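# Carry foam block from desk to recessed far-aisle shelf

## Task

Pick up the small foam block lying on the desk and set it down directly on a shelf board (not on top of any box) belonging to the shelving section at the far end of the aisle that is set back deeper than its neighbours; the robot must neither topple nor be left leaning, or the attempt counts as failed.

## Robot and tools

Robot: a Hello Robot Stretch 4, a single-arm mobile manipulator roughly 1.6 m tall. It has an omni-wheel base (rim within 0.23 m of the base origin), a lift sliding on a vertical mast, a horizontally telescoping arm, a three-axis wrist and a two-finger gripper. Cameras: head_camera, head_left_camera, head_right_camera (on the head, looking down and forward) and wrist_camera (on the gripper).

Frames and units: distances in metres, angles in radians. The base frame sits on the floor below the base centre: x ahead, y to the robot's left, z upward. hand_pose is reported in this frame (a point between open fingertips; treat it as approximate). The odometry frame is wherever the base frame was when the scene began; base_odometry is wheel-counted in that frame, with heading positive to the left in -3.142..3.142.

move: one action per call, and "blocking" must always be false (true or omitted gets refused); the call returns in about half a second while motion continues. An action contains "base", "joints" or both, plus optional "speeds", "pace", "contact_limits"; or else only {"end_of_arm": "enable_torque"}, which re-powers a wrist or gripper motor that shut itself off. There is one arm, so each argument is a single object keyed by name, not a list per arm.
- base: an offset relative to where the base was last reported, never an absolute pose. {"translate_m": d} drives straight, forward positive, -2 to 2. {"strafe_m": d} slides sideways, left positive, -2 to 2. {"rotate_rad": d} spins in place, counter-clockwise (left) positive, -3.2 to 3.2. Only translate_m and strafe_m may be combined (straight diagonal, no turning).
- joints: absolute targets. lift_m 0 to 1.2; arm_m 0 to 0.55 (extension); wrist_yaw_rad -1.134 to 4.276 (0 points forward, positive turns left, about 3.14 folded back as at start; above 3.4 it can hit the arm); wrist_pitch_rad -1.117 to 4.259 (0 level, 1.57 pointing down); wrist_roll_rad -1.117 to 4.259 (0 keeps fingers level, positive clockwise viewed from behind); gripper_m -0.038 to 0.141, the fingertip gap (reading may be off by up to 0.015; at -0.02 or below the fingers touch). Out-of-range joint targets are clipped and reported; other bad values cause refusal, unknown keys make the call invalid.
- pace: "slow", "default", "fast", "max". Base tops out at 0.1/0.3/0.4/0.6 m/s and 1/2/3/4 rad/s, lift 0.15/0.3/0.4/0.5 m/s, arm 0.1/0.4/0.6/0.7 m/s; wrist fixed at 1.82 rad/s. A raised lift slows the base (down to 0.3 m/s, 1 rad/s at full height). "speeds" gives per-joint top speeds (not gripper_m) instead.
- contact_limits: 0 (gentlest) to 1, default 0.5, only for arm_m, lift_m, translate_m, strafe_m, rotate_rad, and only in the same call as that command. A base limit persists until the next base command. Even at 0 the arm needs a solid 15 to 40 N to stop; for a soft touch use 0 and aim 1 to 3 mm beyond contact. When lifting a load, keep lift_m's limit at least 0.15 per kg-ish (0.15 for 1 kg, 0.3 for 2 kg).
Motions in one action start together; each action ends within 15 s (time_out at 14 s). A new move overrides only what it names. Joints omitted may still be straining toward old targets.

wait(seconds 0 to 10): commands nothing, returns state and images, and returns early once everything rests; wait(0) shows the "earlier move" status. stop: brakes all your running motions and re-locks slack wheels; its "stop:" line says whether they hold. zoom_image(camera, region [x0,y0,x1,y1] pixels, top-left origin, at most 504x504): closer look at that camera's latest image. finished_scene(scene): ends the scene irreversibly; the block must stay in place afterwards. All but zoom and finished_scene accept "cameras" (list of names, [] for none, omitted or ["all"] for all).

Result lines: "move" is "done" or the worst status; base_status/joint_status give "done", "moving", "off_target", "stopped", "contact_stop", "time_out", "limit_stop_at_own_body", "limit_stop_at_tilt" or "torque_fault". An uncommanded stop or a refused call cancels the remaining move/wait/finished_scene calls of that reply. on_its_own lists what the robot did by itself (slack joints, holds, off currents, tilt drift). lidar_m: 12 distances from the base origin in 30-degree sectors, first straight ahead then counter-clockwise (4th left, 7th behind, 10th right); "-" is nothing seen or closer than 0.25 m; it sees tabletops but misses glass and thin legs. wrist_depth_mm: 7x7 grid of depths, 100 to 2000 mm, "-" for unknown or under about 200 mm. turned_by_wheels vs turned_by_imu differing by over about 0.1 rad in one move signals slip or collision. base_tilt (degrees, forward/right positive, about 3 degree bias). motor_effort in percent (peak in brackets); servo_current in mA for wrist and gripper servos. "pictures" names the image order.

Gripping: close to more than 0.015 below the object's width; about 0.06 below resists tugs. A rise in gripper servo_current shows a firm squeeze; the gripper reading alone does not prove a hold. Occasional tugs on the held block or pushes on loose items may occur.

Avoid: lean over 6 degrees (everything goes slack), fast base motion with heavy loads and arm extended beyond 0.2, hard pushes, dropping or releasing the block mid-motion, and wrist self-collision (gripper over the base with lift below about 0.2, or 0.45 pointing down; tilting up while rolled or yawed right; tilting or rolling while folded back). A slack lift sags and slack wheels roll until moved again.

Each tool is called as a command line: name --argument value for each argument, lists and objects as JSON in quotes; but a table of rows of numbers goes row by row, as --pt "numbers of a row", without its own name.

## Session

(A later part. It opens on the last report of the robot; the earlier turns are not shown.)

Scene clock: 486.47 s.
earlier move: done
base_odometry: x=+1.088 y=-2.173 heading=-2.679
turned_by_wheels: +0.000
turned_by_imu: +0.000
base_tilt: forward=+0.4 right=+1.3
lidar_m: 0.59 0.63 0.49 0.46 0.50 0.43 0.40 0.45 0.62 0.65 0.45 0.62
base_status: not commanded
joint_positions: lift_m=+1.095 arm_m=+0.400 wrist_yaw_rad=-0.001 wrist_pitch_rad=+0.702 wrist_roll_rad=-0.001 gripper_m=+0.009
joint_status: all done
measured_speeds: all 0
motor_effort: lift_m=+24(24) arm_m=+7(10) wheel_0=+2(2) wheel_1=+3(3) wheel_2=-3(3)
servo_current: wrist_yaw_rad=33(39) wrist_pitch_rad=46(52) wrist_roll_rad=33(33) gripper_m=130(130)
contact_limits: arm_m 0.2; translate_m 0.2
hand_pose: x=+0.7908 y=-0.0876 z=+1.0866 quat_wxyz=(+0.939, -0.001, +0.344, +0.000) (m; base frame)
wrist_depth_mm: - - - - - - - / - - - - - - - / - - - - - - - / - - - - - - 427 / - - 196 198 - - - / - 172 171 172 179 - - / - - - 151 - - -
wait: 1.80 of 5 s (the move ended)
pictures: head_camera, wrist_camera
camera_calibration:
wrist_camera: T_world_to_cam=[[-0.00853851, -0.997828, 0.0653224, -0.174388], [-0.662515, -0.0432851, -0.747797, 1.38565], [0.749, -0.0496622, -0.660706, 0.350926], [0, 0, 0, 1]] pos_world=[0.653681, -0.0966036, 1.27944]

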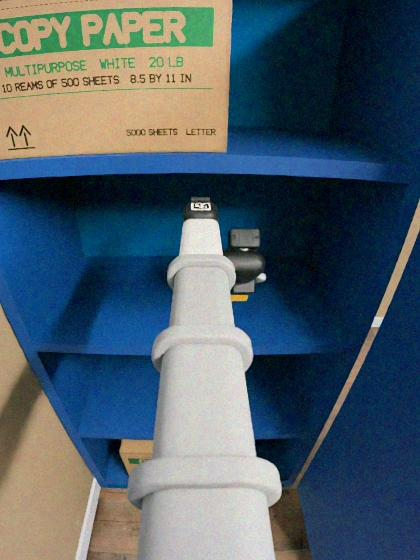

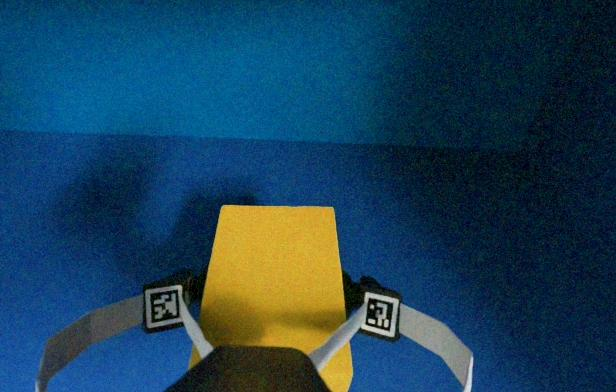

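move --joints '{"lift_m": 1.05}' --speeds '{"lift_m": 0.08}' --contact_limits '{"lift_m": 0.2}' --blocking false --cameras '[]'

wait --seconds 3 --cameras '["wrist_camera"]'

Scene clock: 496.93 s.
move: moving
base_odometry: x=+1.088 y=-2.173 heading=-2.679
turned_by_wheels: +0.000
turned_by_imu: -0.001
base_tilt: forward=+0.5 right=+1.4
lidar_m: 0.59 0.62 0.50 0.46 0.50 0.43 0.40 0.45 0.62 0.66 0.47 0.61
base_status: not commanded
joint_positions: lift_m=+1.065 arm_m=+0.400 wrist_yaw_rad=-0.001 wrist_pitch_rad=+0.702 wrist_roll_rad=-0.001 gripper_m=+0.009
joint_status: lift_m moving
measured_speeds: translate_m=+0.000 strafe_m=+0.000 rotate_rad=+0.000 lift_m=-0.080 arm_m=+0.000 wrist_yaw_rad=+0.000 wrist_pitch_rad=+0.000 wrist_roll_rad=+0.000
motor_effort: lift_m=+13(23) arm_m=+7(7) wheel_0=+2(2) wheel_1=+3(3) wheel_2=-3(3)
servo_current: wrist_yaw_rad=33(46) wrist_pitch_rad=39(46) wrist_roll_rad=26(33) gripper_m=117(137)
contact_limits: arm_m 0.2; lift_m 0.2; translate_m 0.2
hand_pose: x=+0.7908 y=-0.0876 z=+1.0571 quat_wxyz=(+0.939, -0.001, +0.344, +0.000) (m; base frame)
wrist_depth_mm: - - - - - - - / - - - - - - - / - - - - - - - / - - - - - - 404 / - - 196 198 - - - / - 172 170 173 179 - - / - - - 151 - - -
pictures: none
No camera images: "cameras" was empty.

Scene clock: 497.53 s.
earlier move: done
base_odometry: x=+1.088 y=-2.173 heading=-2.679
turned_by_wheels: +0.000
turned_by_imu: +0.000
base_tilt: forward=+0.3 right=+1.6
lidar_m: 0.60 0.64 0.48 0.46 0.47 0.43 0.40 0.43 0.61 0.65 0.47 0.62
base_status: not commanded
joint_positions: lift_m=+1.050 arm_m=+0.400 wrist_yaw_rad=-0.001 wrist_pitch_rad=+0.702 wrist_roll_rad=-0.001 gripper_m=+0.009
joint_status: all done
measured_speeds: all 0
motor_effort: lift_m=+15(23) arm_m=+7(7) wheel_0=+2(2) wheel_1=+3(3) wheel_2=-3(3)
servo_current: wrist_yaw_rad=33(46) wrist_pitch_rad=46(59) wrist_roll_rad=20(33) gripper_m=124(137)
contact_limits: arm_m 0.2; lift_m 0.2; translate_m 0.2
hand_pose: x=+0.7908 y=-0.0876 z=+1.0424 quat_wxyz=(+0.939, -0.001, +0.344, +0.000) (m; base frame)
wrist_depth_mm: - - - - - - - / - - - - - - - / - - - - - - - / - - - - - - - / - - 196 198 - - - / - 173 171 173 179 - - / - - - 151 - - -
wait: 0.60 of 3 s (the move ended)
pictures: wrist_camera
camera_calibration:
wrist_camera: T_world_to_cam=[[-0.00853853, -0.997828, 0.0653224, -0.1715], [-0.662515, -0.043285, -0.747797, 1.35259], [0.749, -0.0496621, -0.660706, 0.321716], [0, 0, 0, 1]] pos_world=[0.653683, -0.0966036, 1.23523]

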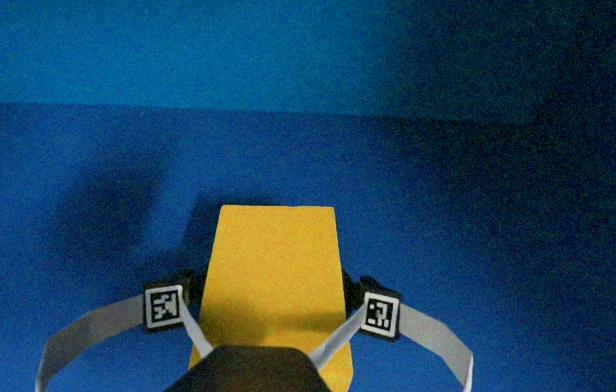

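move --joints '{"lift_m": 1.042}' --speeds '{"lift_m": 0.04}' --contact_limits '{"lift_m": 0.2}' --blocking false --cameras '[]'

wait --seconds 1 --cameras '["wrist_camera"]'

Scene clock: 503.80 s.
move: moving
base_odometry: x=+1.088 y=-2.173 heading=-2.679
turned_by_wheels: +0.000
turned_by_imu: -0.001
base_tilt: forward=+0.4 right=+1.4
lidar_m: 0.60 0.63 0.49 0.45 0.50 0.42 0.39 0.43 0.62 0.68 0.45 0.62
base_status: not commanded
joint_positions: lift_m=+1.042 arm_m=+0.400 wrist_yaw_rad=-0.001 wrist_pitch_rad=+0.702 wrist_roll_rad=-0.001 gripper_m=+0.009
joint_status: lift_m moving
measured_speeds: all 0
motor_effort: lift_m=+14(15) arm_m=+7(7) wheel_0=+2(2) wheel_1=+3(3) wheel_2=-3(3)
servo_current: wrist_yaw_rad=33(39) wrist_pitch_rad=39(46) wrist_roll_rad=26(33) gripper_m=117(130)
contact_limits: arm_m 0.2; lift_m 0.2; translate_m 0.2
hand_pose: x=+0.7908 y=-0.0876 z=+1.0344 quat_wxyz=(+0.939, -0.001, +0.344, +0.000) (m; base frame)
wrist_depth_mm: - - - - - - - / - - - - - - - / - - - - - - - / - - - - - - - / - - 197 198 - - - / - 172 171 173 179 - - / - - - 151 - - -
pictures: none
No camera images: "cameras" was empty.

Scene clock: 503.93 s.
earlier move: done
base_odometry: x=+1.088 y=-2.173 heading=-2.679
turned_by_wheels: +0.000
turned_by_imu: +0.000
base_tilt: forward=+0.6 right=+1.5
lidar_m: 0.60 0.62 0.50 0.46 0.49 0.43 0.41 0.45 0.61 0.66 0.47 0.62
base_status: not commanded
joint_positions: lift_m=+1.042 arm_m=+0.400 wrist_yaw_rad=-0.001 wrist_pitch_rad=+0.702 wrist_roll_rad=-0.001 gripper_m=+0.009
joint_status: all done
measured_speeds: all 0
motor_effort: lift_m=+15(15) arm_m=+7(7) wheel_0=+2(2) wheel_1=+3(3) wheel_2=-3(3)
servo_current: wrist_yaw_rad=33(39) wrist_pitch_rad=39(46) wrist_roll_rad=33(33) gripper_m=117(130)
contact_limits: arm_m 0.2; lift_m 0.2; translate_m 0.2
hand_pose: x=+0.7908 y=-0.0876 z=+1.0344 quat_wxyz=(+0.939, -0.001, +0.344, +0.000) (m; base frame)
wrist_depth_mm: - - - - - - - / - - - - - - - / - - - - - - - / - - - - - - - / - - 196 199 - - - / - 172 171 173 180 - - / - - - 151 - - -
wait: 0.13 of 1 s (the move ended)
pictures: wrist_camera
camera_calibration:
wrist_camera: T_world_to_cam=[[-0.00853898, -0.997828, 0.0653223, -0.170977], [-0.662515, -0.0432847, -0.747797, 1.34661], [0.749, -0.0496624, -0.660706, 0.316428], [0, 0, 0, 1]] pos_world=[0.653684, -0.0966037, 1.22723]

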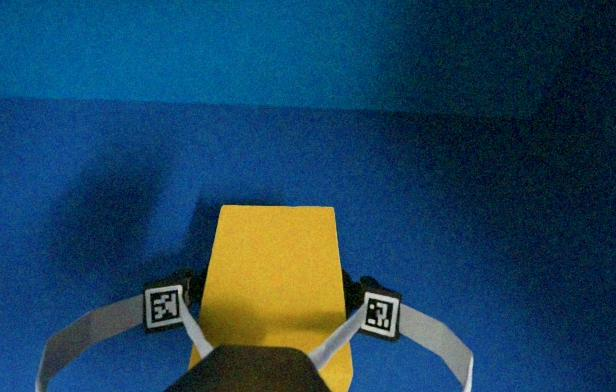

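move --joints '{"lift_m": 1.036}' --speeds '{"lift_m": 0.04}' --contact_limits '{"lift_m": 0.2}' --blocking false --cameras '[]'

wait --seconds 1 --cameras '["wrist_camera"]'

Scene clock: 509.50 s.
move: moving
base_odometry: x=+1.088 y=-2.173 heading=-2.679
turned_by_wheels: +0.000
turned_by_imu: -0.001
base_tilt: forward=+0.4 right=+1.4
lidar_m: 0.60 0.63 0.48 0.46 0.50 0.43 0.42 0.44 0.60 0.68 0.46 0.63
base_status: not commanded
joint_positions: lift_m=+1.036 arm_m=+0.400 wrist_yaw_rad=-0.001 wrist_pitch_rad=+0.702 wrist_roll_rad=-0.001 gripper_m=+0.009
joint_status: lift_m moving
measured_speeds: all 0
motor_effort: lift_m=+14(16) arm_m=+6(7) wheel_0=+2(2) wheel_1=+3(3) wheel_2=-3(3)
servo_current: wrist_yaw_rad=26(39) wrist_pitch_rad=33(59) wrist_roll_rad=33(33) gripper_m=124(130)
contact_limits: arm_m 0.2; lift_m 0.2; translate_m 0.2
hand_pose: x=+0.7908 y=-0.0876 z=+1.0284 quat_wxyz=(+0.939, -0.001, +0.344, +0.000) (m; base frame)
wrist_depth_mm: - - - - - - - / - - - - - - - / - - - - - - 430 / - - - - - - - / - - 196 198 - - - / - 172 171 172 179 - - / - - - 151 - - -
pictures: none
No camera images: "cameras" was empty.

Scene clock: 509.57 s.
earlier move: done
base_odometry: x=+1.088 y=-2.173 heading=-2.679
turned_by_wheels: +0.000
turned_by_imu: +0.000
base_tilt: forward=+0.4 right=+1.3
lidar_m: 0.60 0.62 0.48 0.46 0.50 0.43 0.41 0.45 0.61 0.65 0.46 0.61
base_status: not commanded
joint_positions: lift_m=+1.036 arm_m=+0.400 wrist_yaw_rad=-0.001 wrist_pitch_rad=+0.702 wrist_roll_rad=-0.001 gripper_m=+0.009
joint_status: all done
measured_speeds: all 0
motor_effort: lift_m=+14(16) arm_m=+7(7) wheel_0=+2(2) wheel_1=+3(3) wheel_2=-3(3)
servo_current: wrist_yaw_rad=33(39) wrist_pitch_rad=33(59) wrist_roll_rad=33(33) gripper_m=117(130)
contact_limits: arm_m 0.2; lift_m 0.2; translate_m 0.2
hand_pose: x=+0.7908 y=-0.0876 z=+1.0284 quat_wxyz=(+0.939, -0.001, +0.344, +0.000) (m; base frame)
wrist_depth_mm: - - - - - - - / - - - - - - - / - - - - - - 427 / - - - - - - - / - - 196 198 - - - / - 173 172 173 179 - - / - - - 151 - - -
wait: 0.07 of 1 s (the move ended)
pictures: wrist_camera
camera_calibration:
wrist_camera: T_world_to_cam=[[-0.00853891, -0.997828, 0.0653225, -0.170587], [-0.662515, -0.0432848, -0.747797, 1.34214], [0.749, -0.0496625, -0.660706, 0.312474], [0, 0, 0, 1]] pos_world=[0.653685, -0.0966037, 1.22124]

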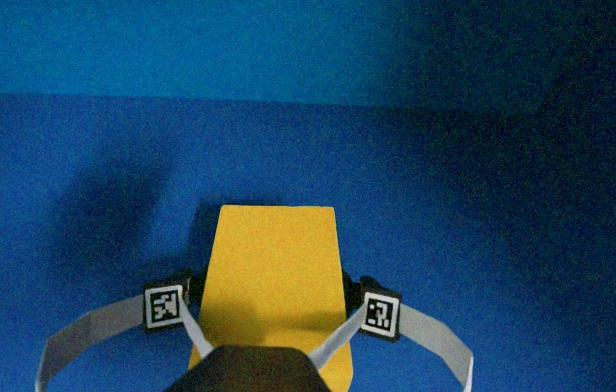

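move --joints '{"lift_m": 1.031}' --speeds '{"lift_m": 0.04}' --contact_limits '{"lift_m": 0.2}' --blocking false --cameras '[]'

wait --seconds 1 --cameras '["wrist_camera"]'

Scene clock: 517.83 s.
move: moving
base_odometry: x=+1.088 y=-2.173 heading=-2.679
turned_by_wheels: +0.000
turned_by_imu: -0.001
base_tilt: forward=+0.5 right=+1.3
lidar_m: 0.60 0.62 0.50 0.47 0.49 0.43 0.40 0.43 0.62 0.65 0.45 0.62
base_status: not commanded
joint_positions: lift_m=+1.031 arm_m=+0.400 wrist_yaw_rad=-0.001 wrist_pitch_rad=+0.702 wrist_roll_rad=-0.001 gripper_m=+0.009
joint_status: lift_m moving
measured_speeds: all 0
motor_effort: lift_m=+14(14) arm_m=+7(7) wheel_0=+2(2) wheel_1=+3(3) wheel_2=-3(3)
servo_current: wrist_yaw_rad=26(39) wrist_pitch_rad=52(59) wrist_roll_rad=26(33) gripper_m=124(130)
contact_limits: arm_m 0.2; lift_m 0.2; translate_m 0.2
hand_pose: x=+0.7908 y=-0.0876 z=+1.0234 quat_wxyz=(+0.939, -0.001, +0.344, +0.000) (m; base frame)
wrist_depth_mm: - - - - - - - / - - - - - - - / - - - - - - 421 / - - - - - - - / - - 196 197 - - - / - 173 171 173 180 - - / - - - 151 - - -
pictures: none
No camera images: "cameras" was empty.

Scene clock: 517.87 s.
earlier move: done
base_odometry: x=+1.088 y=-2.173 heading=-2.679
turned_by_wheels: +0.000
turned_by_imu: +0.000
base_tilt: forward=+0.3 right=+1.3
lidar_m: 0.60 0.63 0.47 0.45 0.49 0.42 0.41 0.44 0.60 0.66 0.45 0.62
base_status: not commanded
joint_positions: lift_m=+1.031 arm_m=+0.400 wrist_yaw_rad=-0.001 wrist_pitch_rad=+0.702 wrist_roll_rad=-0.001 gripper_m=+0.009
joint_status: all done
measured_speeds: all 0
motor_effort: lift_m=+15(15) arm_m=+7(7) wheel_0=+2(2) wheel_1=+3(3) wheel_2=-3(3)
servo_current: wrist_yaw_rad=26(39) wrist_pitch_rad=33(59) wrist_roll_rad=26(33) gripper_m=130(130)
contact_limits: arm_m 0.2; lift_m 0.2; translate_m 0.2
hand_pose: x=+0.7908 y=-0.0876 z=+1.0234 quat_wxyz=(+0.939, -0.001, +0.344, +0.000) (m; base frame)
wrist_depth_mm: - - - - - - - / - - - - - - - / - - - - - - 421 / - - - - - - - / - - 197 198 - - - / - 173 171 172 180 - - / - - - 151 - - -
wait: 0.03 of 1 s (the move ended)
pictures: wrist_camera
camera_calibration:
wrist_camera: T_world_to_cam=[[-0.00853864, -0.997828, 0.0653224, -0.17026], [-0.662515, -0.043285, -0.747797, 1.33839], [0.749, -0.0496622, -0.660706, 0.309165], [0, 0, 0, 1]] pos_world=[0.653686, -0.0966037, 1.21623]

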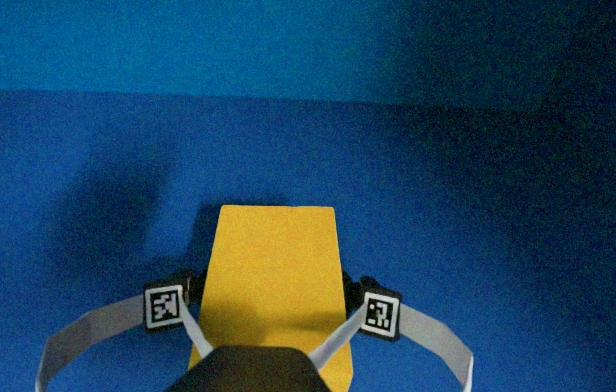

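move --joints '{"lift_m": 1.026}' --speeds '{"lift_m": 0.04}' --contact_limits '{"lift_m": 0.2}' --blocking false --cameras '[]'

wait --seconds 1 --cameras '["wrist_camera"]'

Scene clock: 524.43 s.
move: moving
base_odometry: x=+1.088 y=-2.173 heading=-2.679
turned_by_wheels: +0.000
turned_by_imu: -0.001
base_tilt: forward=+0.4 right=+1.5
lidar_m: 0.60 0.63 0.49 0.46 0.50 0.43 0.40 0.45 0.61 0.66 0.45 0.62
base_status: not commanded
joint_positions: lift_m=+1.026 arm_m=+0.400 wrist_yaw_rad=-0.001 wrist_pitch_rad=+0.702 wrist_roll_rad=-0.001 gripper_m=+0.009
joint_status: lift_m moving
measured_speeds: all 0
motor_effort: lift_m=+15(15) arm_m=+7(7) wheel_0=+2(2) wheel_1=+3(3) wheel_2=-3(3)
servo_current: wrist_yaw_rad=39(39) wrist_pitch_rad=46(46) wrist_roll_rad=26(33) gripper_m=124(137)
contact_limits: arm_m 0.2; lift_m 0.2; translate_m 0.2
hand_pose: x=+0.7908 y=-0.0876 z=+1.0184 quat_wxyz=(+0.939, -0.001, +0.344, +0.000) (m; base frame)
wrist_depth_mm: - - - - - - - / - - - - - - - / - - - - - - 415 / - - - - - - - / - - 196 198 - - - / - 173 171 172 180 - - / - - - 151 - - -
pictures: none
No camera images: "cameras" was empty.

Scene clock: 524.47 s.
earlier move: done
base_odometry: x=+1.088 y=-2.173 heading=-2.679
turned_by_wheels: +0.000
turned_by_imu: +0.000
base_tilt: forward=+0.4 right=+1.6
lidar_m: 0.60 0.64 0.48 0.47 0.48 0.43 0.41 0.44 0.62 0.67 0.46 0.63
base_status: not commanded
joint_positions: lift_m=+1.026 arm_m=+0.400 wrist_yaw_rad=-0.001 wrist_pitch_rad=+0.702 wrist_roll_rad=-0.001 gripper_m=+0.009
joint_status: all done
measured_speeds: all 0
motor_effort: lift_m=+14(15) arm_m=+6(7) wheel_0=+2(2) wheel_1=+3(3) wheel_2=-3(3)
servo_current: wrist_yaw_rad=39(39) wrist_pitch_rad=46(46) wrist_roll_rad=26(33) gripper_m=124(137)
contact_limits: arm_m 0.2; lift_m 0.2; translate_m 0.2
hand_pose: x=+0.7908 y=-0.0876 z=+1.0184 quat_wxyz=(+0.939, -0.001, +0.344, +0.000) (m; base frame)
wrist_depth_mm: - - - - - - - / - - - - - - - / - - - - - - 413 / - - - - - - - / - - 197 198 - - - / - 172 171 174 180 - - / - - - 151 - - -
wait: 0.03 of 1 s (the move ended)
pictures: wrist_camera
camera_calibration:
wrist_camera: T_world_to_cam=[[-0.00853862, -0.997828, 0.0653223, -0.169933], [-0.662515, -0.0432849, -0.747797, 1.33465], [0.749, -0.0496621, -0.660706, 0.305861], [0, 0, 0, 1]] pos_world=[0.653687, -0.0966037, 1.21123]

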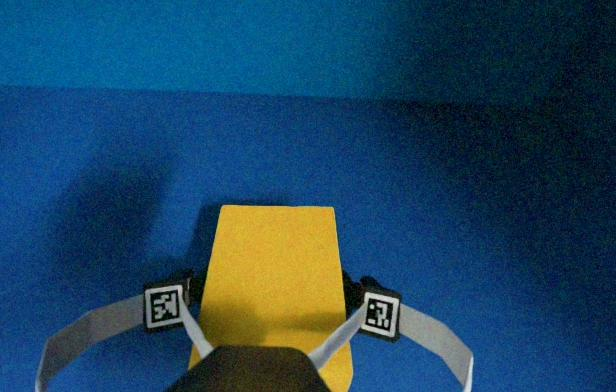

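move --joints '{"lift_m": 1.021}' --speeds '{"lift_m": 0.04}' --contact_limits '{"lift_m": 0.2}' --blocking false --cameras '[]'

wait --seconds 1 --cameras '["wrist_camera"]'

Scene clock: 532.83 s.
move: moving
base_odometry: x=+1.088 y=-2.173 heading=-2.679
turned_by_wheels: +0.000
turned_by_imu: -0.001
base_tilt: forward=+0.2 right=+1.5
lidar_m: 0.60 0.62 0.49 0.45 0.49 0.43 0.41 0.44 0.60 0.65 0.46 0.61
base_status: not commanded
joint_positions: lift_m=+1.021 arm_m=+0.400 wrist_yaw_rad=-0.001 wrist_pitch_rad=+0.702 wrist_roll_rad=-0.001 gripper_m=+0.009
joint_status: lift_m moving
measured_speeds: all 0
motor_effort: lift_m=+16(16) arm_m=+7(7) wheel_0=+2(2) wheel_1=+3(3) wheel_2=-3(3)
servo_current: wrist_yaw_rad=39(39) wrist_pitch_rad=46(52) wrist_roll_rad=26(33) gripper_m=117(124)
contact_limits: arm_m 0.2; lift_m 0.2; translate_m 0.2
hand_pose: x=+0.7908 y=-0.0876 z=+1.0134 quat_wxyz=(+0.939, -0.001, +0.344, +0.000) (m; base frame)
wrist_depth_mm: - - - - - - - / - - - - - - - / - - - - - - 407 / - - - - - - - / - - 196 198 - - - / - 173 171 173 179 - - / - - - 150 - - -
pictures: none
No camera images: "cameras" was empty.

Scene clock: 532.87 s.
earlier move: done
base_odometry: x=+1.088 y=-2.173 heading=-2.679
turned_by_wheels: +0.000
turned_by_imu: +0.000
base_tilt: forward=+0.2 right=+1.4
lidar_m: 0.60 0.64 0.49 0.45 0.50 0.44 0.41 0.45 0.60 0.66 0.46 0.62
base_status: not commanded
joint_positions: lift_m=+1.021 arm_m=+0.400 wrist_yaw_rad=-0.001 wrist_pitch_rad=+0.702 wrist_roll_rad=-0.001 gripper_m=+0.009
joint_status: all done
measured_speeds: all 0
motor_effort: lift_m=+14(16) arm_m=+6(7) wheel_0=+2(2) wheel_1=+3(3) wheel_2=-3(3)
servo_current: wrist_yaw_rad=26(39) wrist_pitch_rad=39(52) wrist_roll_rad=26(33) gripper_m=124(124)
contact_limits: arm_m 0.2; lift_m 0.2; translate_m 0.2
hand_pose: x=+0.7908 y=-0.0876 z=+1.0134 quat_wxyz=(+0.939, -0.001, +0.344, +0.000) (m; base frame)
wrist_depth_mm: - - - - - - - / - - - - - - - / - - - - - - 404 / - - - - - - - / - - 196 198 - - - / - 172 171 174 179 - - / - - - 151 - - -
wait: 0.03 of 1 s (the move ended)
pictures: wrist_camera
camera_calibration:
wrist_camera: T_world_to_cam=[[-0.00853894, -0.997828, 0.0653224, -0.169606], [-0.662515, -0.0432847, -0.747797, 1.33091], [0.749, -0.0496624, -0.660706, 0.302557], [0, 0, 0, 1]] pos_world=[0.653687, -0.0966037, 1.20623]

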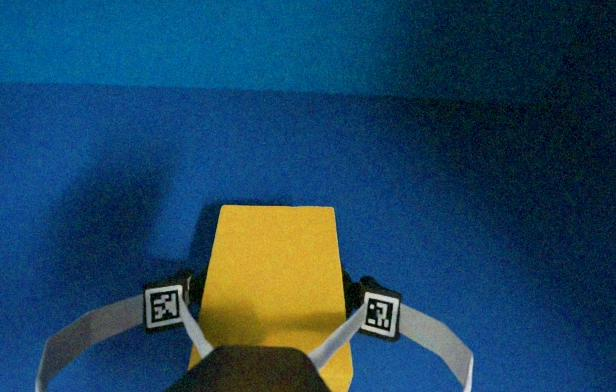

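move --joints '{"lift_m": 1.017}' --speeds '{"lift_m": 0.04}' --contact_limits '{"lift_m": 0.2}' --blocking false --cameras '[]'

wait --seconds 1 --cameras '["wrist_camera"]'

move --joints '{"lift_m": 1.013}' --speeds '{"lift_m": 0.04}' --contact_limits '{"lift_m": 0.2}' --blocking false --cameras '[]'

wait --seconds 1 --cameras '["wrist_camera"]'

Scene clock: 544.77 s.
move: moving
base_odometry: x=+1.088 y=-2.173 heading=-2.679
turned_by_wheels: +0.000
turned_by_imu: -0.001
base_tilt: forward=+0.3 right=+1.6
lidar_m: 0.59 0.63 0.50 0.46 0.50 0.43 0.40 0.45 0.61 0.69 0.45 0.61
base_status: not commanded
joint_positions: lift_m=+1.017 arm_m=+0.400 wrist_yaw_rad=-0.001 wrist_pitch_rad=+0.702 wrist_roll_rad=-0.001 gripper_m=+0.009
joint_status: lift_m moving
measured_speeds: all 0
motor_effort: lift_m=+15(16) arm_m=+6(7) wheel_0=+2(2) wheel_1=+3(3) wheel_2=-3(3)
servo_current: wrist_yaw_rad=39(39) wrist_pitch_rad=46(52) wrist_roll_rad=33(33) gripper_m=117(124)
contact_limits: arm_m 0.2; lift_m 0.2; translate_m 0.2
hand_pose: x=+0.7908 y=-0.0876 z=+1.0094 quat_wxyz=(+0.939, -0.001, +0.344, +0.000) (m; base frame)
wrist_depth_mm: - - - - - - - / - - - - - - - / - - - - - - - / - - - - - - - / - - 196 197 - - - / - 173 171 173 179 - - / - - - 151 - - -
pictures: none
No camera images: "cameras" was empty.

Scene clock: 544.80 s.
earlier move: done
base_odometry: x=+1.088 y=-2.173 heading=-2.679
turned_by_wheels: +0.000
turned_by_imu: +0.000
base_tilt: forward=+0.3 right=+1.3
lidar_m: 0.60 0.61 0.49 0.47 0.49 0.43 0.42 0.46 0.63 0.67 0.46 0.63
base_status: not commanded
joint_positions: lift_m=+1.017 arm_m=+0.400 wrist_yaw_rad=-0.001 wrist_pitch_rad=+0.702 wrist_roll_rad=-0.001 gripper_m=+0.009
joint_status: all done
measured_speeds: all 0
motor_effort: lift_m=+14(16) arm_m=+6(7) wheel_0=+2(2) wheel_1=+3(3) wheel_2=-3(3)
servo_current: wrist_yaw_rad=46(46) wrist_pitch_rad=39(52) wrist_roll_rad=26(33) gripper_m=130(130)
contact_limits: arm_m 0.2; lift_m 0.2; translate_m 0.2
hand_pose: x=+0.7908 y=-0.0876 z=+1.0094 quat_wxyz=(+0.939, -0.001, +0.344, +0.000) (m; base frame)
wrist_depth_mm: - - - - - - - / - - - - - - - / - - - - - - - / - - - - - - - / - - 195 198 - - - / - 172 171 173 179 - - / - - - 151 - - -
wait: 0.03 of 1 s (the move ended)
pictures: wrist_camera
camera_calibration:
wrist_camera: T_world_to_cam=[[-0.00853928, -0.997828, 0.0653223, -0.169344], [-0.662515, -0.0432845, -0.747797, 1.32792], [0.749, -0.0496626, -0.660706, 0.299906], [0, 0, 0, 1]] pos_world=[0.653688, -0.0966037, 1.20222]

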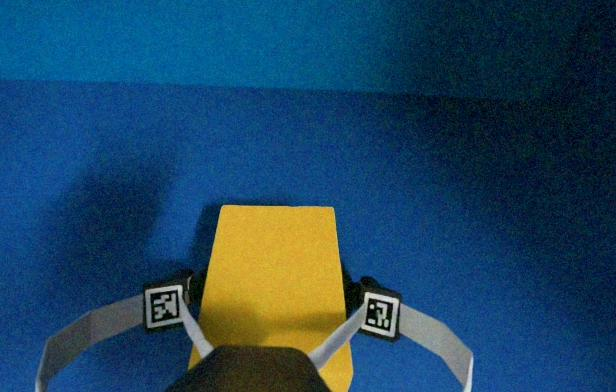

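Scene clock: 545.30 s.
move: moving
base_odometry: x=+1.088 y=-2.173 heading=-2.679
turned_by_wheels: +0.000
turned_by_imu: +0.000
base_tilt: forward=+0.4 right=+1.4
lidar_m: 0.60 0.63 0.50 0.46 0.49 0.43 0.41 0.43 0.63 0.67 0.46 0.62
base_status: not commanded
joint_positions: lift_m=+1.014 arm_m=+0.400 wrist_yaw_rad=-0.001 wrist_pitch_rad=+0.702 wrist_roll_rad=-0.001 gripper_m=+0.009
joint_status: lift_m moving
measured_speeds: all 0
motor_effort: lift_m=+12(16) arm_m=+7(7) wheel_0=+2(2) wheel_1=+3(3) wheel_2=-3(3)
servo_current: wrist_yaw_rad=26(46) wrist_pitch_rad=46(52) wrist_roll_rad=26(33) gripper_m=117(130)
contact_limits: arm_m 0.2; lift_m 0.2; translate_m 0.2
hand_pose: x=+0.7908 y=-0.0876 z=+1.0055 quat_wxyz=(+0.939, -0.001, +0.344, +0.000) (m; base frame)
wrist_depth_mm: - - - - - - - / - - - - - - - / - - - - - - - / - - - - - - - / - - 196 197 - - - / - 172 172 172 180 - - / - - - 151 - - -
pictures: none
No camera images: "cameras" was empty.

Scene clock: 545.33 s.
earlier move: done
base_odometry: x=+1.088 y=-2.173 heading=-2.679
turned_by_wheels: +0.000
turned_by_imu: +0.000
base_tilt: forward=+0.3 right=+1.5
lidar_m: 0.59 0.64 0.48 0.46 0.51 0.44 0.40 0.45 0.61 0.67 0.46 0.61
base_status: not commanded
joint_positions: lift_m=+1.014 arm_m=+0.400 wrist_yaw_rad=-0.001 wrist_pitch_rad=+0.702 wrist_roll_rad=-0.001 gripper_m=+0.009
joint_status: all done
measured_speeds: all 0
motor_effort: lift_m=+13(16) arm_m=+7(7) wheel_0=+2(2) wheel_1=+3(3) wheel_2=-3(3)
servo_current: wrist_yaw_rad=39(46) wrist_pitch_rad=52(52) wrist_roll_rad=33(33) gripper_m=117(130)
contact_limits: arm_m 0.2; lift_m 0.2; translate_m 0.2
hand_pose: x=+0.7908 y=-0.0876 z=+1.0055 quat_wxyz=(+0.939, -0.001, +0.344, +0.000) (m; base frame)
wrist_depth_mm: - - - - - - - / - - - - - - - / - - - - - - - / - - - - - - - / - - 196 198 - - - / - 172 170 173 180 - - / - - - 151 - - -
wait: 0.03 of 1 s (the move ended)
pictures: wrist_camera
camera_calibration:
wrist_camera: T_world_to_cam=[[-0.00853921, -0.997828, 0.0653224, -0.169091], [-0.662515, -0.0432845, -0.747797, 1.32502], [0.749, -0.0496626, -0.660706, 0.297347], [0, 0, 0, 1]] pos_world=[0.653689, -0.0966037, 1.19835]

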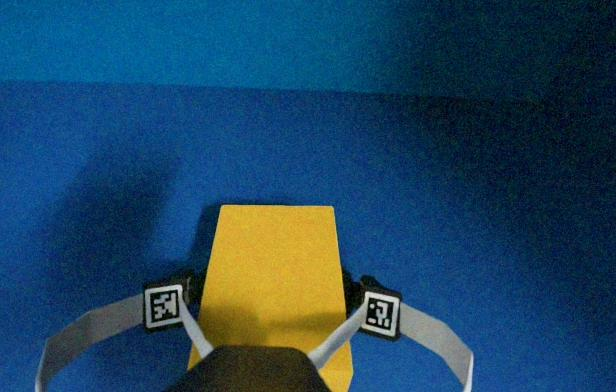

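move --joints '{"lift_m": 1.010}' --speeds '{"lift_m": 0.04}' --contact_limits '{"lift_m": 0.2}' --blocking false --cameras '[]'

wait --seconds 1 --cameras '["wrist_camera"]'

Scene clock: 550.57 s.
move: done
base_odometry: x=+1.088 y=-2.173 heading=-2.679
turned_by_wheels: +0.000
turned_by_imu: -0.001
base_tilt: forward=+0.3 right=+1.5
lidar_m: 0.60 0.62 0.49 0.45 0.50 0.44 0.40 0.45 0.61 0.65 0.45 0.64
base_status: not commanded
joint_positions: lift_m=+1.011 arm_m=+0.400 wrist_yaw_rad=-0.001 wrist_pitch_rad=+0.701 wrist_roll_rad=-0.001 gripper_m=+0.009
joint_status: all done
measured_speeds: all 0
motor_effort: lift_m=+13(14) arm_m=+6(7) wheel_0=+2(2) wheel_1=+3(3) wheel_2=-3(3)
servo_current: wrist_yaw_rad=39(39) wrist_pitch_rad=33(52) wrist_roll_rad=26(33) gripper_m=117(124)
contact_limits: arm_m 0.2; lift_m 0.2; translate_m 0.2
hand_pose: x=+0.7909 y=-0.0876 z=+1.0027 quat_wxyz=(+0.939, -0.001, +0.344, +0.000) (m; base frame)
wrist_depth_mm: - - - - - - - / - - - - - - - / - - - - - - 404 / - - - - - - - / - - 196 197 - - - / - 172 170 172 180 - - / - - - 151 - - -
pictures: none
No camera images: "cameras" was empty.

Scene clock: 551.57 s.
base_odometry: x=+1.088 y=-2.173 heading=-2.679
turned_by_wheels: +0.000
turned_by_imu: +0.000
base_tilt: forward=+0.4 right=+1.4
lidar_m: 0.59 0.61 0.49 0.46 0.49 0.44 0.39 0.44 0.63 0.66 0.45 0.62
base_status: not commanded
joint_positions: lift_m=+1.011 arm_m=+0.400 wrist_yaw_rad=-0.001 wrist_pitch_rad=+0.701 wrist_roll_rad=-0.001 gripper_m=+0.009
joint_status: all done
measured_speeds: all 0
motor_effort: lift_m=+12(14) arm_m=+7(7) wheel_0=+2(2) wheel_1=+3(3) wheel_2=-3(3)
servo_current: wrist_yaw_rad=26(39) wrist_pitch_rad=46(52) wrist_roll_rad=26(33) gripper_m=117(124)
contact_limits: arm_m 0.2; lift_m 0.2; translate_m 0.2
hand_pose: x=+0.7909 y=-0.0876 z=+1.0027 quat_wxyz=(+0.939, -0.001, +0.344, +0.000) (m; base frame)
wrist_depth_mm: - - - - - - - / - - - - - - - / - - - - - - 399 / - - - - - - - / - - 195 197 - - - / - 172 170 172 179 - - / - - - 151 - - -
wait: 1.00 s; at rest by 0.27 s
pictures: wrist_camera
camera_calibration:
wrist_camera: T_world_to_cam=[[-0.00858067, -0.997828, 0.0653175, -0.168869], [-0.662039, -0.043285, -0.748218, 1.32304], [0.74942, -0.0496629, -0.660229, 0.29459], [0, 0, 0, 1]] pos_world=[0.653686, -0.0966037, 1.19545]

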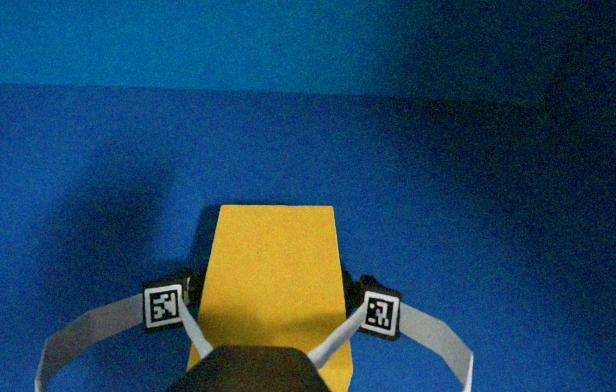

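move --joints '{"lift_m": 1.0135, "gripper_m": 0.065}' --speeds '{"lift_m": 0.04}' --contact_limits '{"lift_m": 0.3}' --blocking false --cameras '[]'

wait --seconds 2 --cameras '["wrist_camera"]'

Scene clock: 558.87 s.
move: moving
base_odometry: x=+1.088 y=-2.173 heading=-2.679
turned_by_wheels: +0.000
turned_by_imu: -0.001
base_tilt: forward=+0.4 right=+1.4
lidar_m: 0.60 0.62 0.49 0.46 0.49 0.43 0.39 0.45 0.60 0.66 0.46 0.63
base_status: not commanded
joint_positions: lift_m=+1.013 arm_m=+0.400 wrist_yaw_rad=-0.001 wrist_pitch_rad=+0.701 wrist_roll_rad=-0.001 gripper_m=+0.029
joint_status: lift_m moving; gripper_m moving
measured_speeds: translate_m=+0.000 strafe_m=+0.000 rotate_rad=+0.000 lift_m=+0.001 arm_m=+0.000 wrist_yaw_rad=+0.000 wrist_pitch_rad=-0.005 wrist_roll_rad=+0.000
motor_effort: lift_m=+23(23) arm_m=+6(7) wheel_0=+2(2) wheel_1=+3(3) wheel_2=-3(3)
servo_current: wrist_yaw_rad=39(39) wrist_pitch_rad=52(52) wrist_roll_rad=33(33) gripper_m=52(111)
contact_limits: arm_m 0.2; lift_m 0.3; translate_m 0.2
hand_pose: x=+0.7909 y=-0.0876 z=+1.0054 quat_wxyz=(+0.939, -0.001, +0.343, +0.000) (m; base frame)
wrist_depth_mm: - - - - - - - / - - - - - - - / - - - - - - - / - - - - - - - / - - 200 200 - - - / - 174 173 174 182 - - / - - - 159 - - -
pictures: none
No camera images: "cameras" was empty.

Scene clock: 559.73 s.
earlier move: done
base_odometry: x=+1.088 y=-2.173 heading=-2.679
turned_by_wheels: +0.000
turned_by_imu: +0.000
base_tilt: forward=+0.4 right=+1.3
lidar_m: 0.58 0.62 0.48 0.46 0.50 0.41 0.38 0.44 0.59 0.67 0.46 0.62
base_status: not commanded
joint_positions: lift_m=+1.013 arm_m=+0.400 wrist_yaw_rad=-0.001 wrist_pitch_rad=+0.699 wrist_roll_rad=-0.001 gripper_m=+0.065
joint_status: all done
measured_speeds: all 0
motor_effort: lift_m=+20(23) arm_m=+6(7) wheel_0=+2(2) wheel_1=+3(3) wheel_2=-3(3)
servo_current: wrist_yaw_rad=33(39) wrist_pitch_rad=39(59) wrist_roll_rad=33(33) gripper_m=46(111)
contact_limits: arm_m 0.2; lift_m 0.3; translate_m 0.2
hand_pose: x=+0.7913 y=-0.0876 z=+1.0060 quat_wxyz=(+0.939, -0.001, +0.343, +0.000) (m; base frame)
wrist_depth_mm: - - - - - - - / - - - - - - - / - - - - - - - / - - - - - - - / - - 204 205 - - - / - 176 186 181 190 - - / - - - 162 - - -
wait: 0.87 of 2 s (the move ended)
pictures: wrist_camera
camera_calibration:
wrist_camera: T_world_to_cam=[[-0.00871646, -0.997828, 0.0653013, -0.168959], [-0.660479, -0.0432865, -0.749595, 1.32594], [0.750793, -0.049664, -0.658667, 0.293835], [0, 0, 0, 1]] pos_world=[0.653674, -0.0966037, 1.19849]

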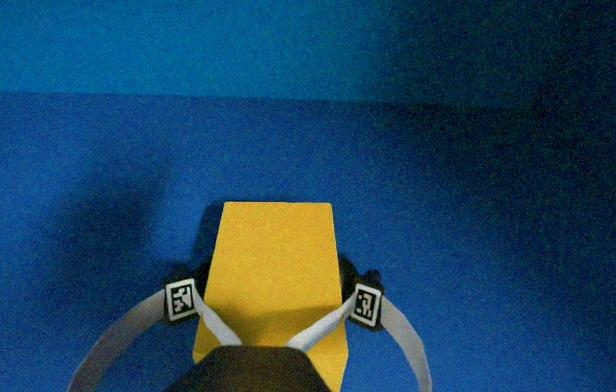

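move --joints '{"lift_m": 1.017}' --speeds '{"lift_m": 0.03}' --contact_limits '{"lift_m": 0.3}' --blocking false --cameras '[]'

wait --seconds 0.6 --cameras '["wrist_camera"]'

move --joints '{"gripper_m": 0.1}' --blocking false --cameras '[]'

wait --seconds 1.5 --cameras '["wrist_camera"]'

Scene clock: 572.07 s.
move: done
base_odometry: x=+1.088 y=-2.173 heading=-2.679
turned_by_wheels: +0.000
turned_by_imu: -0.001
base_tilt: forward=+0.5 right=+1.4
lidar_m: 0.59 0.63 0.49 0.46 0.49 0.44 0.40 0.45 0.60 0.67 0.44 0.61
base_status: not commanded
joint_positions: lift_m=+1.017 arm_m=+0.400 wrist_yaw_rad=-0.001 wrist_pitch_rad=+0.699 wrist_roll_rad=-0.001 gripper_m=+0.065
joint_status: all done
measured_speeds: all 0
motor_effort: lift_m=+23(24) arm_m=+7(7) wheel_0=+2(2) wheel_1=+3(3) wheel_2=-3(3)
servo_current: wrist_yaw_rad=33(39) wrist_pitch_rad=46(52) wrist_roll_rad=33(33) gripper_m=46(46)
contact_limits: arm_m 0.2; lift_m 0.3; translate_m 0.2
hand_pose: x=+0.7913 y=-0.0876 z=+1.0093 quat_wxyz=(+0.939, -0.001, +0.343, +0.000) (m; base frame)
wrist_depth_mm: - - - - - - - / - - - - - - - / - - - - - - - / - - - - - - - / - - 204 206 - - - / - 175 187 179 189 - - / - - - 146 - - -
pictures: none
No camera images: "cameras" was empty.

Scene clock: 572.67 s.
base_odometry: x=+1.088 y=-2.173 heading=-2.679
turned_by_wheels: +0.000
turned_by_imu: +0.000
base_tilt: forward=+0.2 right=+1.3
lidar_m: 0.60 0.63 0.50 0.46 0.49 0.43 0.41 0.44 0.61 0.65 0.47 0.62
base_status: not commanded
joint_positions: lift_m=+1.017 arm_m=+0.400 wrist_yaw_rad=-0.001 wrist_pitch_rad=+0.699 wrist_roll_rad=-0.001 gripper_m=+0.065
joint_status: all done
measured_speeds: all 0
motor_effort: lift_m=+23(24) arm_m=+6(7) wheel_0=+2(2) wheel_1=+3(3) wheel_2=-3(3)
servo_current: wrist_yaw_rad=33(39) wrist_pitch_rad=39(52) wrist_roll_rad=26(33) gripper_m=39(46)
contact_limits: arm_m 0.2; lift_m 0.3; translate_m 0.2
hand_pose: x=+0.7913 y=-0.0876 z=+1.0093 quat_wxyz=(+0.939, -0.001, +0.343, +0.000) (m; base frame)
wrist_depth_mm: - - - - - - - / - - - - - - - / - - - - - - - / - - - - - - - / - - 204 206 - - - / - 175 187 180 189 - - / - - - 145 - - -
wait: 0.60 s; at rest by 0.27 s
pictures: wrist_camera
camera_calibration:
wrist_camera: T_world_to_cam=[[-0.00871614, -0.997828, 0.0653013, -0.169174], [-0.660479, -0.0432867, -0.749595, 1.3284], [0.750794, -0.0496637, -0.658667, 0.296], [0, 0, 0, 1]] pos_world=[0.653674, -0.0966036, 1.20178]

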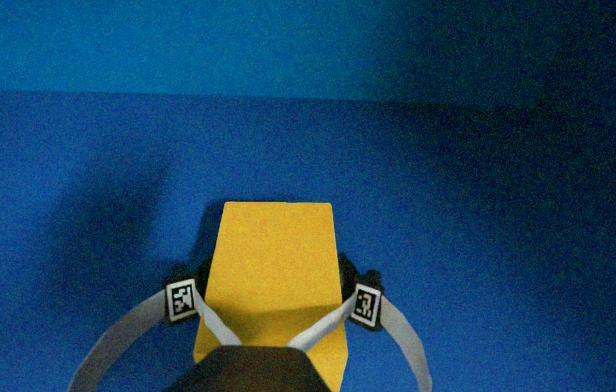

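Scene clock: 573.17 s.
move: moving
base_odometry: x=+1.088 y=-2.173 heading=-2.679
turned_by_wheels: +0.000
turned_by_imu: +0.000
base_tilt: forward=+0.4 right=+1.5
lidar_m: 0.59 0.64 0.48 0.46 0.50 0.43 0.40 0.45 0.62 0.66 0.47 0.61
base_status: not commanded
joint_positions: lift_m=+1.017 arm_m=+0.400 wrist_yaw_rad=-0.001 wrist_pitch_rad=+0.699 wrist_roll_rad=-0.001 gripper_m=+0.084
joint_status: gripper_m moving
measured_speeds: all 0
motor_effort: lift_m=+22(23) arm_m=+6(7) wheel_0=+2(2) wheel_1=+3(3) wheel_2=-3(3)
servo_current: wrist_yaw_rad=26(39) wrist_pitch_rad=46(46) wrist_roll_rad=26(33) gripper_m=72(91)
contact_limits: arm_m 0.2; lift_m 0.3; translate_m 0.2
hand_pose: x=+0.7913 y=-0.0876 z=+1.0093 quat_wxyz=(+0.939, -0.001, +0.343, +0.000) (m; base frame)
wrist_depth_mm: - - - - - - - / - - - - - - - / - - - - - - - / - - - - - - - / - - 205 207 - - - / - 184 183 184 190 - - / - - - 109 - - -
pictures: none
No camera images: "cameras" was empty.

Scene clock: 573.87 s.
earlier move: done
base_odometry: x=+1.088 y=-2.173 heading=-2.679
turned_by_wheels: +0.000
turned_by_imu: +0.000
base_tilt: forward=+0.4 right=+1.4
lidar_m: 0.61 0.64 0.49 0.46 0.50 0.44 0.40 0.46 0.61 0.67 0.47 0.62
base_status: not commanded
joint_positions: lift_m=+1.017 arm_m=+0.400 wrist_yaw_rad=-0.001 wrist_pitch_rad=+0.699 wrist_roll_rad=-0.001 gripper_m=+0.100
joint_status: all done
measured_speeds: all 0
motor_effort: lift_m=+22(23) arm_m=+6(7) wheel_0=+2(2) wheel_1=+3(3) wheel_2=-3(3)
servo_current: wrist_yaw_rad=26(39) wrist_pitch_rad=46(59) wrist_roll_rad=26(33) gripper_m=46(91)
contact_limits: arm_m 0.2; lift_m 0.3; translate_m 0.2
hand_pose: x=+0.7913 y=-0.0876 z=+1.0094 quat_wxyz=(+0.939, -0.001, +0.343, +0.000) (m; base frame)
wrist_depth_mm: - - - - - - - / - - - - - - - / - - - - - - - / - - - 227 - - - / - - 205 206 - - - / - 183 182 180 193 - - / - - - 148 - - -
wait: 0.70 of 1.5 s (the move ended)
pictures: wrist_camera
camera_calibration:
wrist_camera: T_world_to_cam=[[-0.00871624, -0.997828, 0.0653012, -0.169178], [-0.660479, -0.0432866, -0.749595, 1.32845], [0.750794, -0.0496638, -0.658667, 0.296041], [0, 0, 0, 1]] pos_world=[0.653675, -0.0966036, 1.20184]

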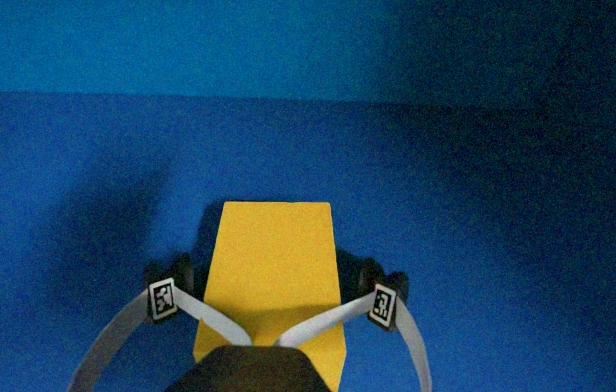

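move --joints '{"gripper_m": 0.135}' --blocking false --cameras '[]'

wait --seconds 1.2 --cameras '[]'

move --joints '{"lift_m": 1.04}' --speeds '{"lift_m": 0.06}' --blocking false --cameras '[]'

wait --seconds 1.5 --cameras '["wrist_camera"]'

Scene clock: 579.13 s.
move: moving
base_odometry: x=+1.088 y=-2.173 heading=-2.679
turned_by_wheels: +0.000
turned_by_imu: -0.001
base_tilt: forward=+0.3 right=+1.4
lidar_m: 0.60 0.62 0.48 0.46 0.49 0.44 0.41 0.46 0.61 0.66 0.45 0.62
base_status: not commanded
joint_positions: lift_m=+1.017 arm_m=+0.400 wrist_yaw_rad=-0.001 wrist_pitch_rad=+0.699 wrist_roll_rad=-0.001 gripper_m=+0.116
joint_status: gripper_m moving
measured_speeds: all 0
motor_effort: lift_m=+22(22) arm_m=+6(7) wheel_0=+2(2) wheel_1=+3(3) wheel_2=-3(3)
servo_current: wrist_yaw_rad=39(46) wrist_pitch_rad=52(52) wrist_roll_rad=33(33) gripper_m=85(85)
contact_limits: arm_m 0.2; lift_m 0.3; translate_m 0.2
hand_pose: x=+0.7913 y=-0.0876 z=+1.0094 quat_wxyz=(+0.939, -0.001, +0.343, +0.000) (m; base frame)
wrist_depth_mm: - - - - - - - / - - - - - - - / - - - - - - - / - - - 228 - - - / - - 204 206 - - - / - 186 178 179 192 - - / - - - 163 - - -
pictures: none
No camera images: "cameras" was empty.

Scene clock: 579.93 s.
earlier move: done
base_odometry: x=+1.088 y=-2.173 heading=-2.679
turned_by_wheels: +0.000
turned_by_imu: +0.000
base_tilt: forward=+0.3 right=+1.5
lidar_m: 0.59 0.64 0.49 0.46 0.49 0.42 0.41 0.44 0.61 0.67 0.47 0.62
base_status: not commanded
joint_positions: lift_m=+1.017 arm_m=+0.400 wrist_yaw_rad=-0.001 wrist_pitch_rad=+0.699 wrist_roll_rad=-0.001 gripper_m=+0.135
joint_status: all done
measured_speeds: all 0
motor_effort: lift_m=+22(22) arm_m=+6(7) wheel_0=+2(2) wheel_1=+3(3) wheel_2=-3(3)
servo_current: wrist_yaw_rad=39(46) wrist_pitch_rad=33(52) wrist_roll_rad=26(33) gripper_m=46(104)
contact_limits: arm_m 0.2; lift_m 0.3; translate_m 0.2
hand_pose: x=+0.7913 y=-0.0876 z=+1.0094 quat_wxyz=(+0.939, -0.001, +0.343, +0.000) (m; base frame)
wrist_depth_mm: - - - - - - - / - - - - - - - / - - - - - - - / - - - 227 - - - / - - 204 207 - - - / - 188 181 179 194 - - / - - - 153 - - -
wait: 0.80 of 1.2 s (the move ended)
pictures: none
No camera images: "cameras" was empty.

Scene clock: 580.43 s.
move: moving
base_odometry: x=+1.088 y=-2.173 heading=-2.679
turned_by_wheels: +0.000
turned_by_imu: +0.000
base_tilt: forward=+0.4 right=+1.4
lidar_m: 0.61 0.63 0.50 0.46 0.49 0.43 0.41 0.46 0.61 0.67 0.47 0.60
base_status: not commanded
joint_positions: lift_m=+1.039 arm_m=+0.400 wrist_yaw_rad=-0.001 wrist_pitch_rad=+0.699 wrist_roll_rad=-0.001 gripper_m=+0.135
joint_status: lift_m moving
measured_speeds: translate_m=+0.000 strafe_m=+0.000 rotate_rad=+0.000 lift_m=+0.026 arm_m=+0.000 wrist_yaw_rad=+0.000 wrist_pitch_rad=+0.000 wrist_roll_rad=+0.000
motor_effort: lift_m=+25(27) arm_m=+7(7) wheel_0=+2(2) wheel_1=+3(3) wheel_2=-3(3)
servo_current: wrist_yaw_rad=33(39) wrist_pitch_rad=46(46) wrist_roll_rad=20(33) gripper_m=46(52)
contact_limits: arm_m 0.2; translate_m 0.2
hand_pose: x=+0.7913 y=-0.0876 z=+1.0314 quat_wxyz=(+0.939, -0.001, +0.343, +0.000) (m; base frame)
wrist_depth_mm: - - - - - - - / - - - - - - - / - - - - - - 424 / - - - - - - - / - - 224 226 - - - / - 186 200 197 193 - - / - - - 135 - - -
pictures: none
No camera images: "cameras" was empty.

Scene clock: 580.80 s.
earlier move: done
base_odometry: x=+1.088 y=-2.173 heading=-2.679
turned_by_wheels: +0.000
turned_by_imu: +0.000
base_tilt: forward=+0.3 right=+1.3
lidar_m: 0.60 0.62 0.49 0.46 0.49 0.43 0.40 0.44 0.59 0.67 0.44 0.63
base_status: not commanded
joint_positions: lift_m=+1.040 arm_m=+0.400 wrist_yaw_rad=-0.001 wrist_pitch_rad=+0.699 wrist_roll_rad=-0.001 gripper_m=+0.135
joint_status: all done
measured_speeds: all 0
motor_effort: lift_m=+24(27) arm_m=+6(7) wheel_0=+2(2) wheel_1=+3(3) wheel_2=-3(3)
servo_current: wrist_yaw_rad=33(39) wrist_pitch_rad=52(52) wrist_roll_rad=33(33) gripper_m=46(52)
contact_limits: arm_m 0.2; translate_m 0.2
hand_pose: x=+0.7913 y=-0.0876 z=+1.0322 quat_wxyz=(+0.939, -0.001, +0.343, +0.000) (m; base frame)
wrist_depth_mm: - - - - - - - / - - - - - - - / - - - - - - 424 / - - - - - - - / - - 228 230 - - - / - 187 202 199 193 - - / - - - 135 - - -
wait: 0.37 of 1.5 s (the move ended)
pictures: wrist_camera
camera_calibration:
wrist_camera: T_world_to_cam=[[-0.00871138, -0.997828, 0.0653018, -0.170673], [-0.660537, -0.0432865, -0.749545, 1.34554], [0.750743, -0.0496638, -0.658725, 0.311181], [0, 0, 0, 1]] pos_world=[0.653677, -0.0966037, 1.22467]

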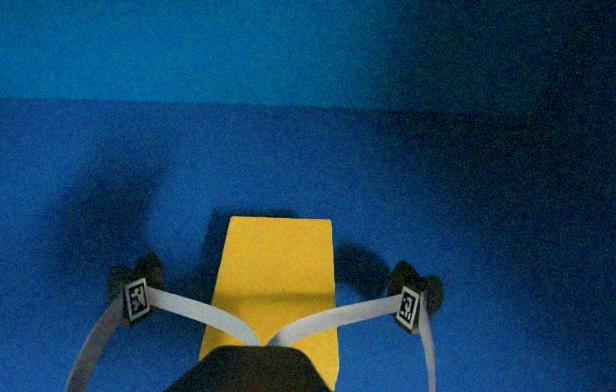

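move --joints '{"lift_m": 1.10}' --speeds '{"lift_m": 0.15}' --blocking false --cameras '[]'

wait --seconds 1.5 --cameras '["wrist_camera"]'

move --joints '{"arm_m": 0.05}' --speeds '{"arm_m": 0.3}' --blocking false --cameras '[]'

wait --seconds 3 --cameras '["head_camera", "wrist_camera"]'

Scene clock: 588.13 s.
move: moving
base_odometry: x=+1.088 y=-2.173 heading=-2.679
turned_by_wheels: +0.000
turned_by_imu: -0.001
base_tilt: forward=+0.4 right=+1.2
lidar_m: 0.60 0.63 0.48 0.46 0.50 0.44 0.41 0.44 0.59 0.65 0.46 0.62
base_status: not commanded
joint_positions: lift_m=+1.078 arm_m=+0.400 wrist_yaw_rad=-0.001 wrist_pitch_rad=+0.699 wrist_roll_rad=-0.001 gripper_m=+0.135
joint_status: lift_m moving
measured_speeds: translate_m=+0.000 strafe_m=+0.000 rotate_rad=+0.000 lift_m=+0.121 arm_m=+0.000 wrist_yaw_rad=+0.000 wrist_pitch_rad=+0.000 wrist_roll_rad=+0.000
motor_effort: lift_m=+24(26) arm_m=+6(7) wheel_0=+2(2) wheel_1=+3(3) wheel_2=-3(3)
servo_current: wrist_yaw_rad=33(46) wrist_pitch_rad=39(59) wrist_roll_rad=33(33) gripper_m=39(52)
contact_limits: arm_m 0.2; translate_m 0.2
hand_pose: x=+0.7913 y=-0.0876 z=+1.0702 quat_wxyz=(+0.939, -0.001, +0.343, +0.000) (m; base frame)
wrist_depth_mm: - - - - - - - / - - - - - - - / - - - - - - - / - - - - - - 418 / - - - 266 - - - / - 186 244 240 192 - - / - - - - - - -
pictures: none
No camera images: "cameras" was empty.

Scene clock: 588.80 s.
earlier move: done
base_odometry: x=+1.088 y=-2.173 heading=-2.679
turned_by_wheels: +0.000
turned_by_imu: +0.000
base_tilt: forward=+0.5 right=+1.2
lidar_m: 0.60 0.62 0.49 0.46 0.47 0.43 0.41 0.42 0.61 0.66 0.47 0.62
base_status: not commanded
joint_positions: lift_m=+1.100 arm_m=+0.400 wrist_yaw_rad=-0.001 wrist_pitch_rad=+0.699 wrist_roll_rad=-0.001 gripper_m=+0.135
joint_status: all done
measured_speeds: all 0
motor_effort: lift_m=+24(26) arm_m=+6(7) wheel_0=+2(2) wheel_1=+3(3) wheel_2=-3(3)
servo_current: wrist_yaw_rad=39(46) wrist_pitch_rad=52(59) wrist_roll_rad=33(33) gripper_m=33(52)
contact_limits: arm_m 0.2; translate_m 0.2
hand_pose: x=+0.7913 y=-0.0876 z=+1.0922 quat_wxyz=(+0.939, -0.001, +0.343, +0.000) (m; base frame)
wrist_depth_mm: - - - - - - - / - - - - - - - / - - - - - - - / - - - - - - - / - - - - - - - / - 186 - 266 193 - - / - - - - - - -
wait: 0.67 of 1.5 s (the move ended)
pictures: wrist_camera
camera_calibration:
wrist_camera: T_world_to_cam=[[-0.00870969, -0.997828, 0.065302, -0.174592], [-0.660556, -0.0432864, -0.749528, 1.39051], [0.750726, -0.0496638, -0.658744, 0.350742], [0, 0, 0, 1]] pos_world=[0.65368, -0.0966037, 1.28468]

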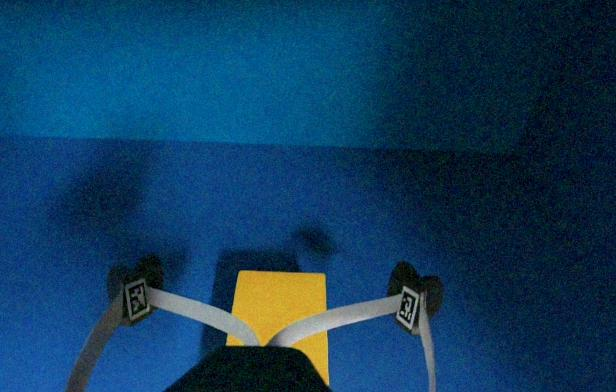

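Scene clock: 589.30 s.
move: moving
base_odometry: x=+1.088 y=-2.173 heading=-2.679
turned_by_wheels: +0.000
turned_by_imu: +0.000
base_tilt: forward=+0.2 right=+1.2
lidar_m: 0.60 0.64 0.48 0.46 0.50 0.43 0.40 0.45 0.61 0.67 0.45 0.63
base_status: not commanded
joint_positions: lift_m=+1.100 arm_m=+0.348 wrist_yaw_rad=-0.001 wrist_pitch_rad=+0.699 wrist_roll_rad=-0.001 gripper_m=+0.135
joint_status: arm_m moving
measured_speeds: translate_m=+0.000 strafe_m=+0.000 rotate_rad=+0.000 lift_m=+0.000 arm_m=-0.198 wrist_yaw_rad=+0.000 wrist_pitch_rad=+0.000 wrist_roll_rad=+0.000
motor_effort: lift_m=+24(24) arm_m=-4(10) wheel_0=+2(2) wheel_1=+3(3) wheel_2=-3(3)
servo_current: wrist_yaw_rad=20(46) wrist_pitch_rad=52(59) wrist_roll_rad=26(33) gripper_m=39(52)
contact_limits: translate_m 0.2
hand_pose: x=+0.7393 y=-0.0876 z=+1.0922 quat_wxyz=(+0.939, -0.001, +0.343, +0.000) (m; base frame)
wrist_depth_mm: - - - - - - - / - - - - - - - / - - - - - - - / - - - - - - 449 / - - - 306 - - - / - 186 - 266 194 - - / - - - - - - -
pictures: none
No camera images: "cameras" was empty.

Scene clock: 591.00 s.
earlier move: done
base_odometry: x=+1.088 y=-2.173 heading=-2.679
turned_by_wheels: +0.000
turned_by_imu: +0.000
base_tilt: forward=+0.4 right=+1.4
lidar_m: 0.59 0.64 0.48 0.46 0.48 0.44 0.40 0.47 0.61 0.67 0.45 0.62
base_status: not commanded
joint_positions: lift_m=+1.100 arm_m=+0.050 wrist_yaw_rad=-0.001 wrist_pitch_rad=+0.700 wrist_roll_rad=-0.001 gripper_m=+0.135
joint_status: all done
measured_speeds: all 0
motor_effort: lift_m=+24(24) arm_m=-7(10) wheel_0=+2(2) wheel_1=+3(3) wheel_2=-3(3)
servo_current: wrist_yaw_rad=26(46) wrist_pitch_rad=39(59) wrist_roll_rad=20(33) gripper_m=46(52)
contact_limits: translate_m 0.2
hand_pose: x=+0.4417 y=-0.0876 z=+1.0922 quat_wxyz=(+0.939, -0.001, +0.343, +0.000) (m; base frame)
wrist_depth_mm: - - - - - - - / - - - - - - - / - - - - - 521 - / - - - - - - 455 / - - - - - - 504 / - 186 - - 192 627 - / - 891 - - - 788 -
wait: 1.70 of 3 s (the move ended)
pictures: head_camera, wrist_camera
camera_calibration:
wrist_camera: T_world_to_cam=[[-0.00870424, -0.997828, 0.0653026, -0.177639], [-0.660617, -0.0432865, -0.749474, 1.15958], [0.750672, -0.0496636, -0.658805, 0.613232], [0, 0, 0, 1]] pos_world=[0.304153, -0.0966037, 1.28467]

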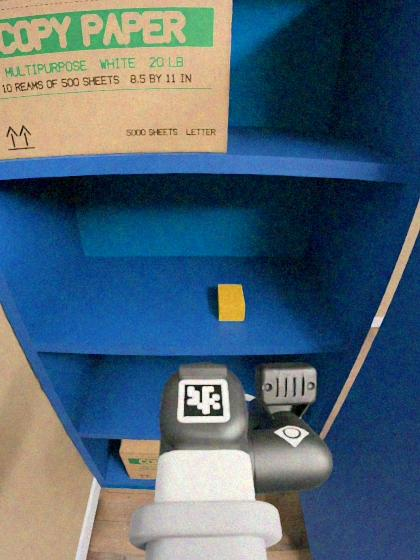

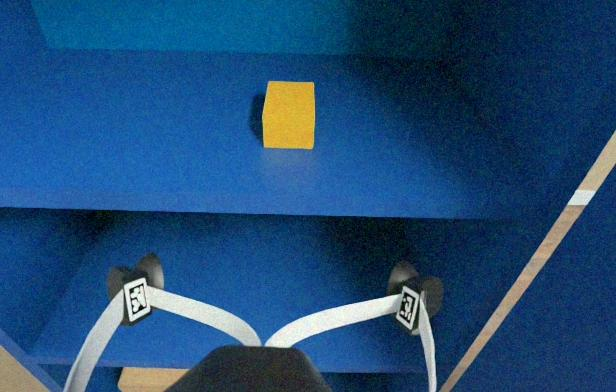

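The block is resting on the empty middle shelf of the recessed section.

finished_scene --scene 2

The scene is finished: the task was done.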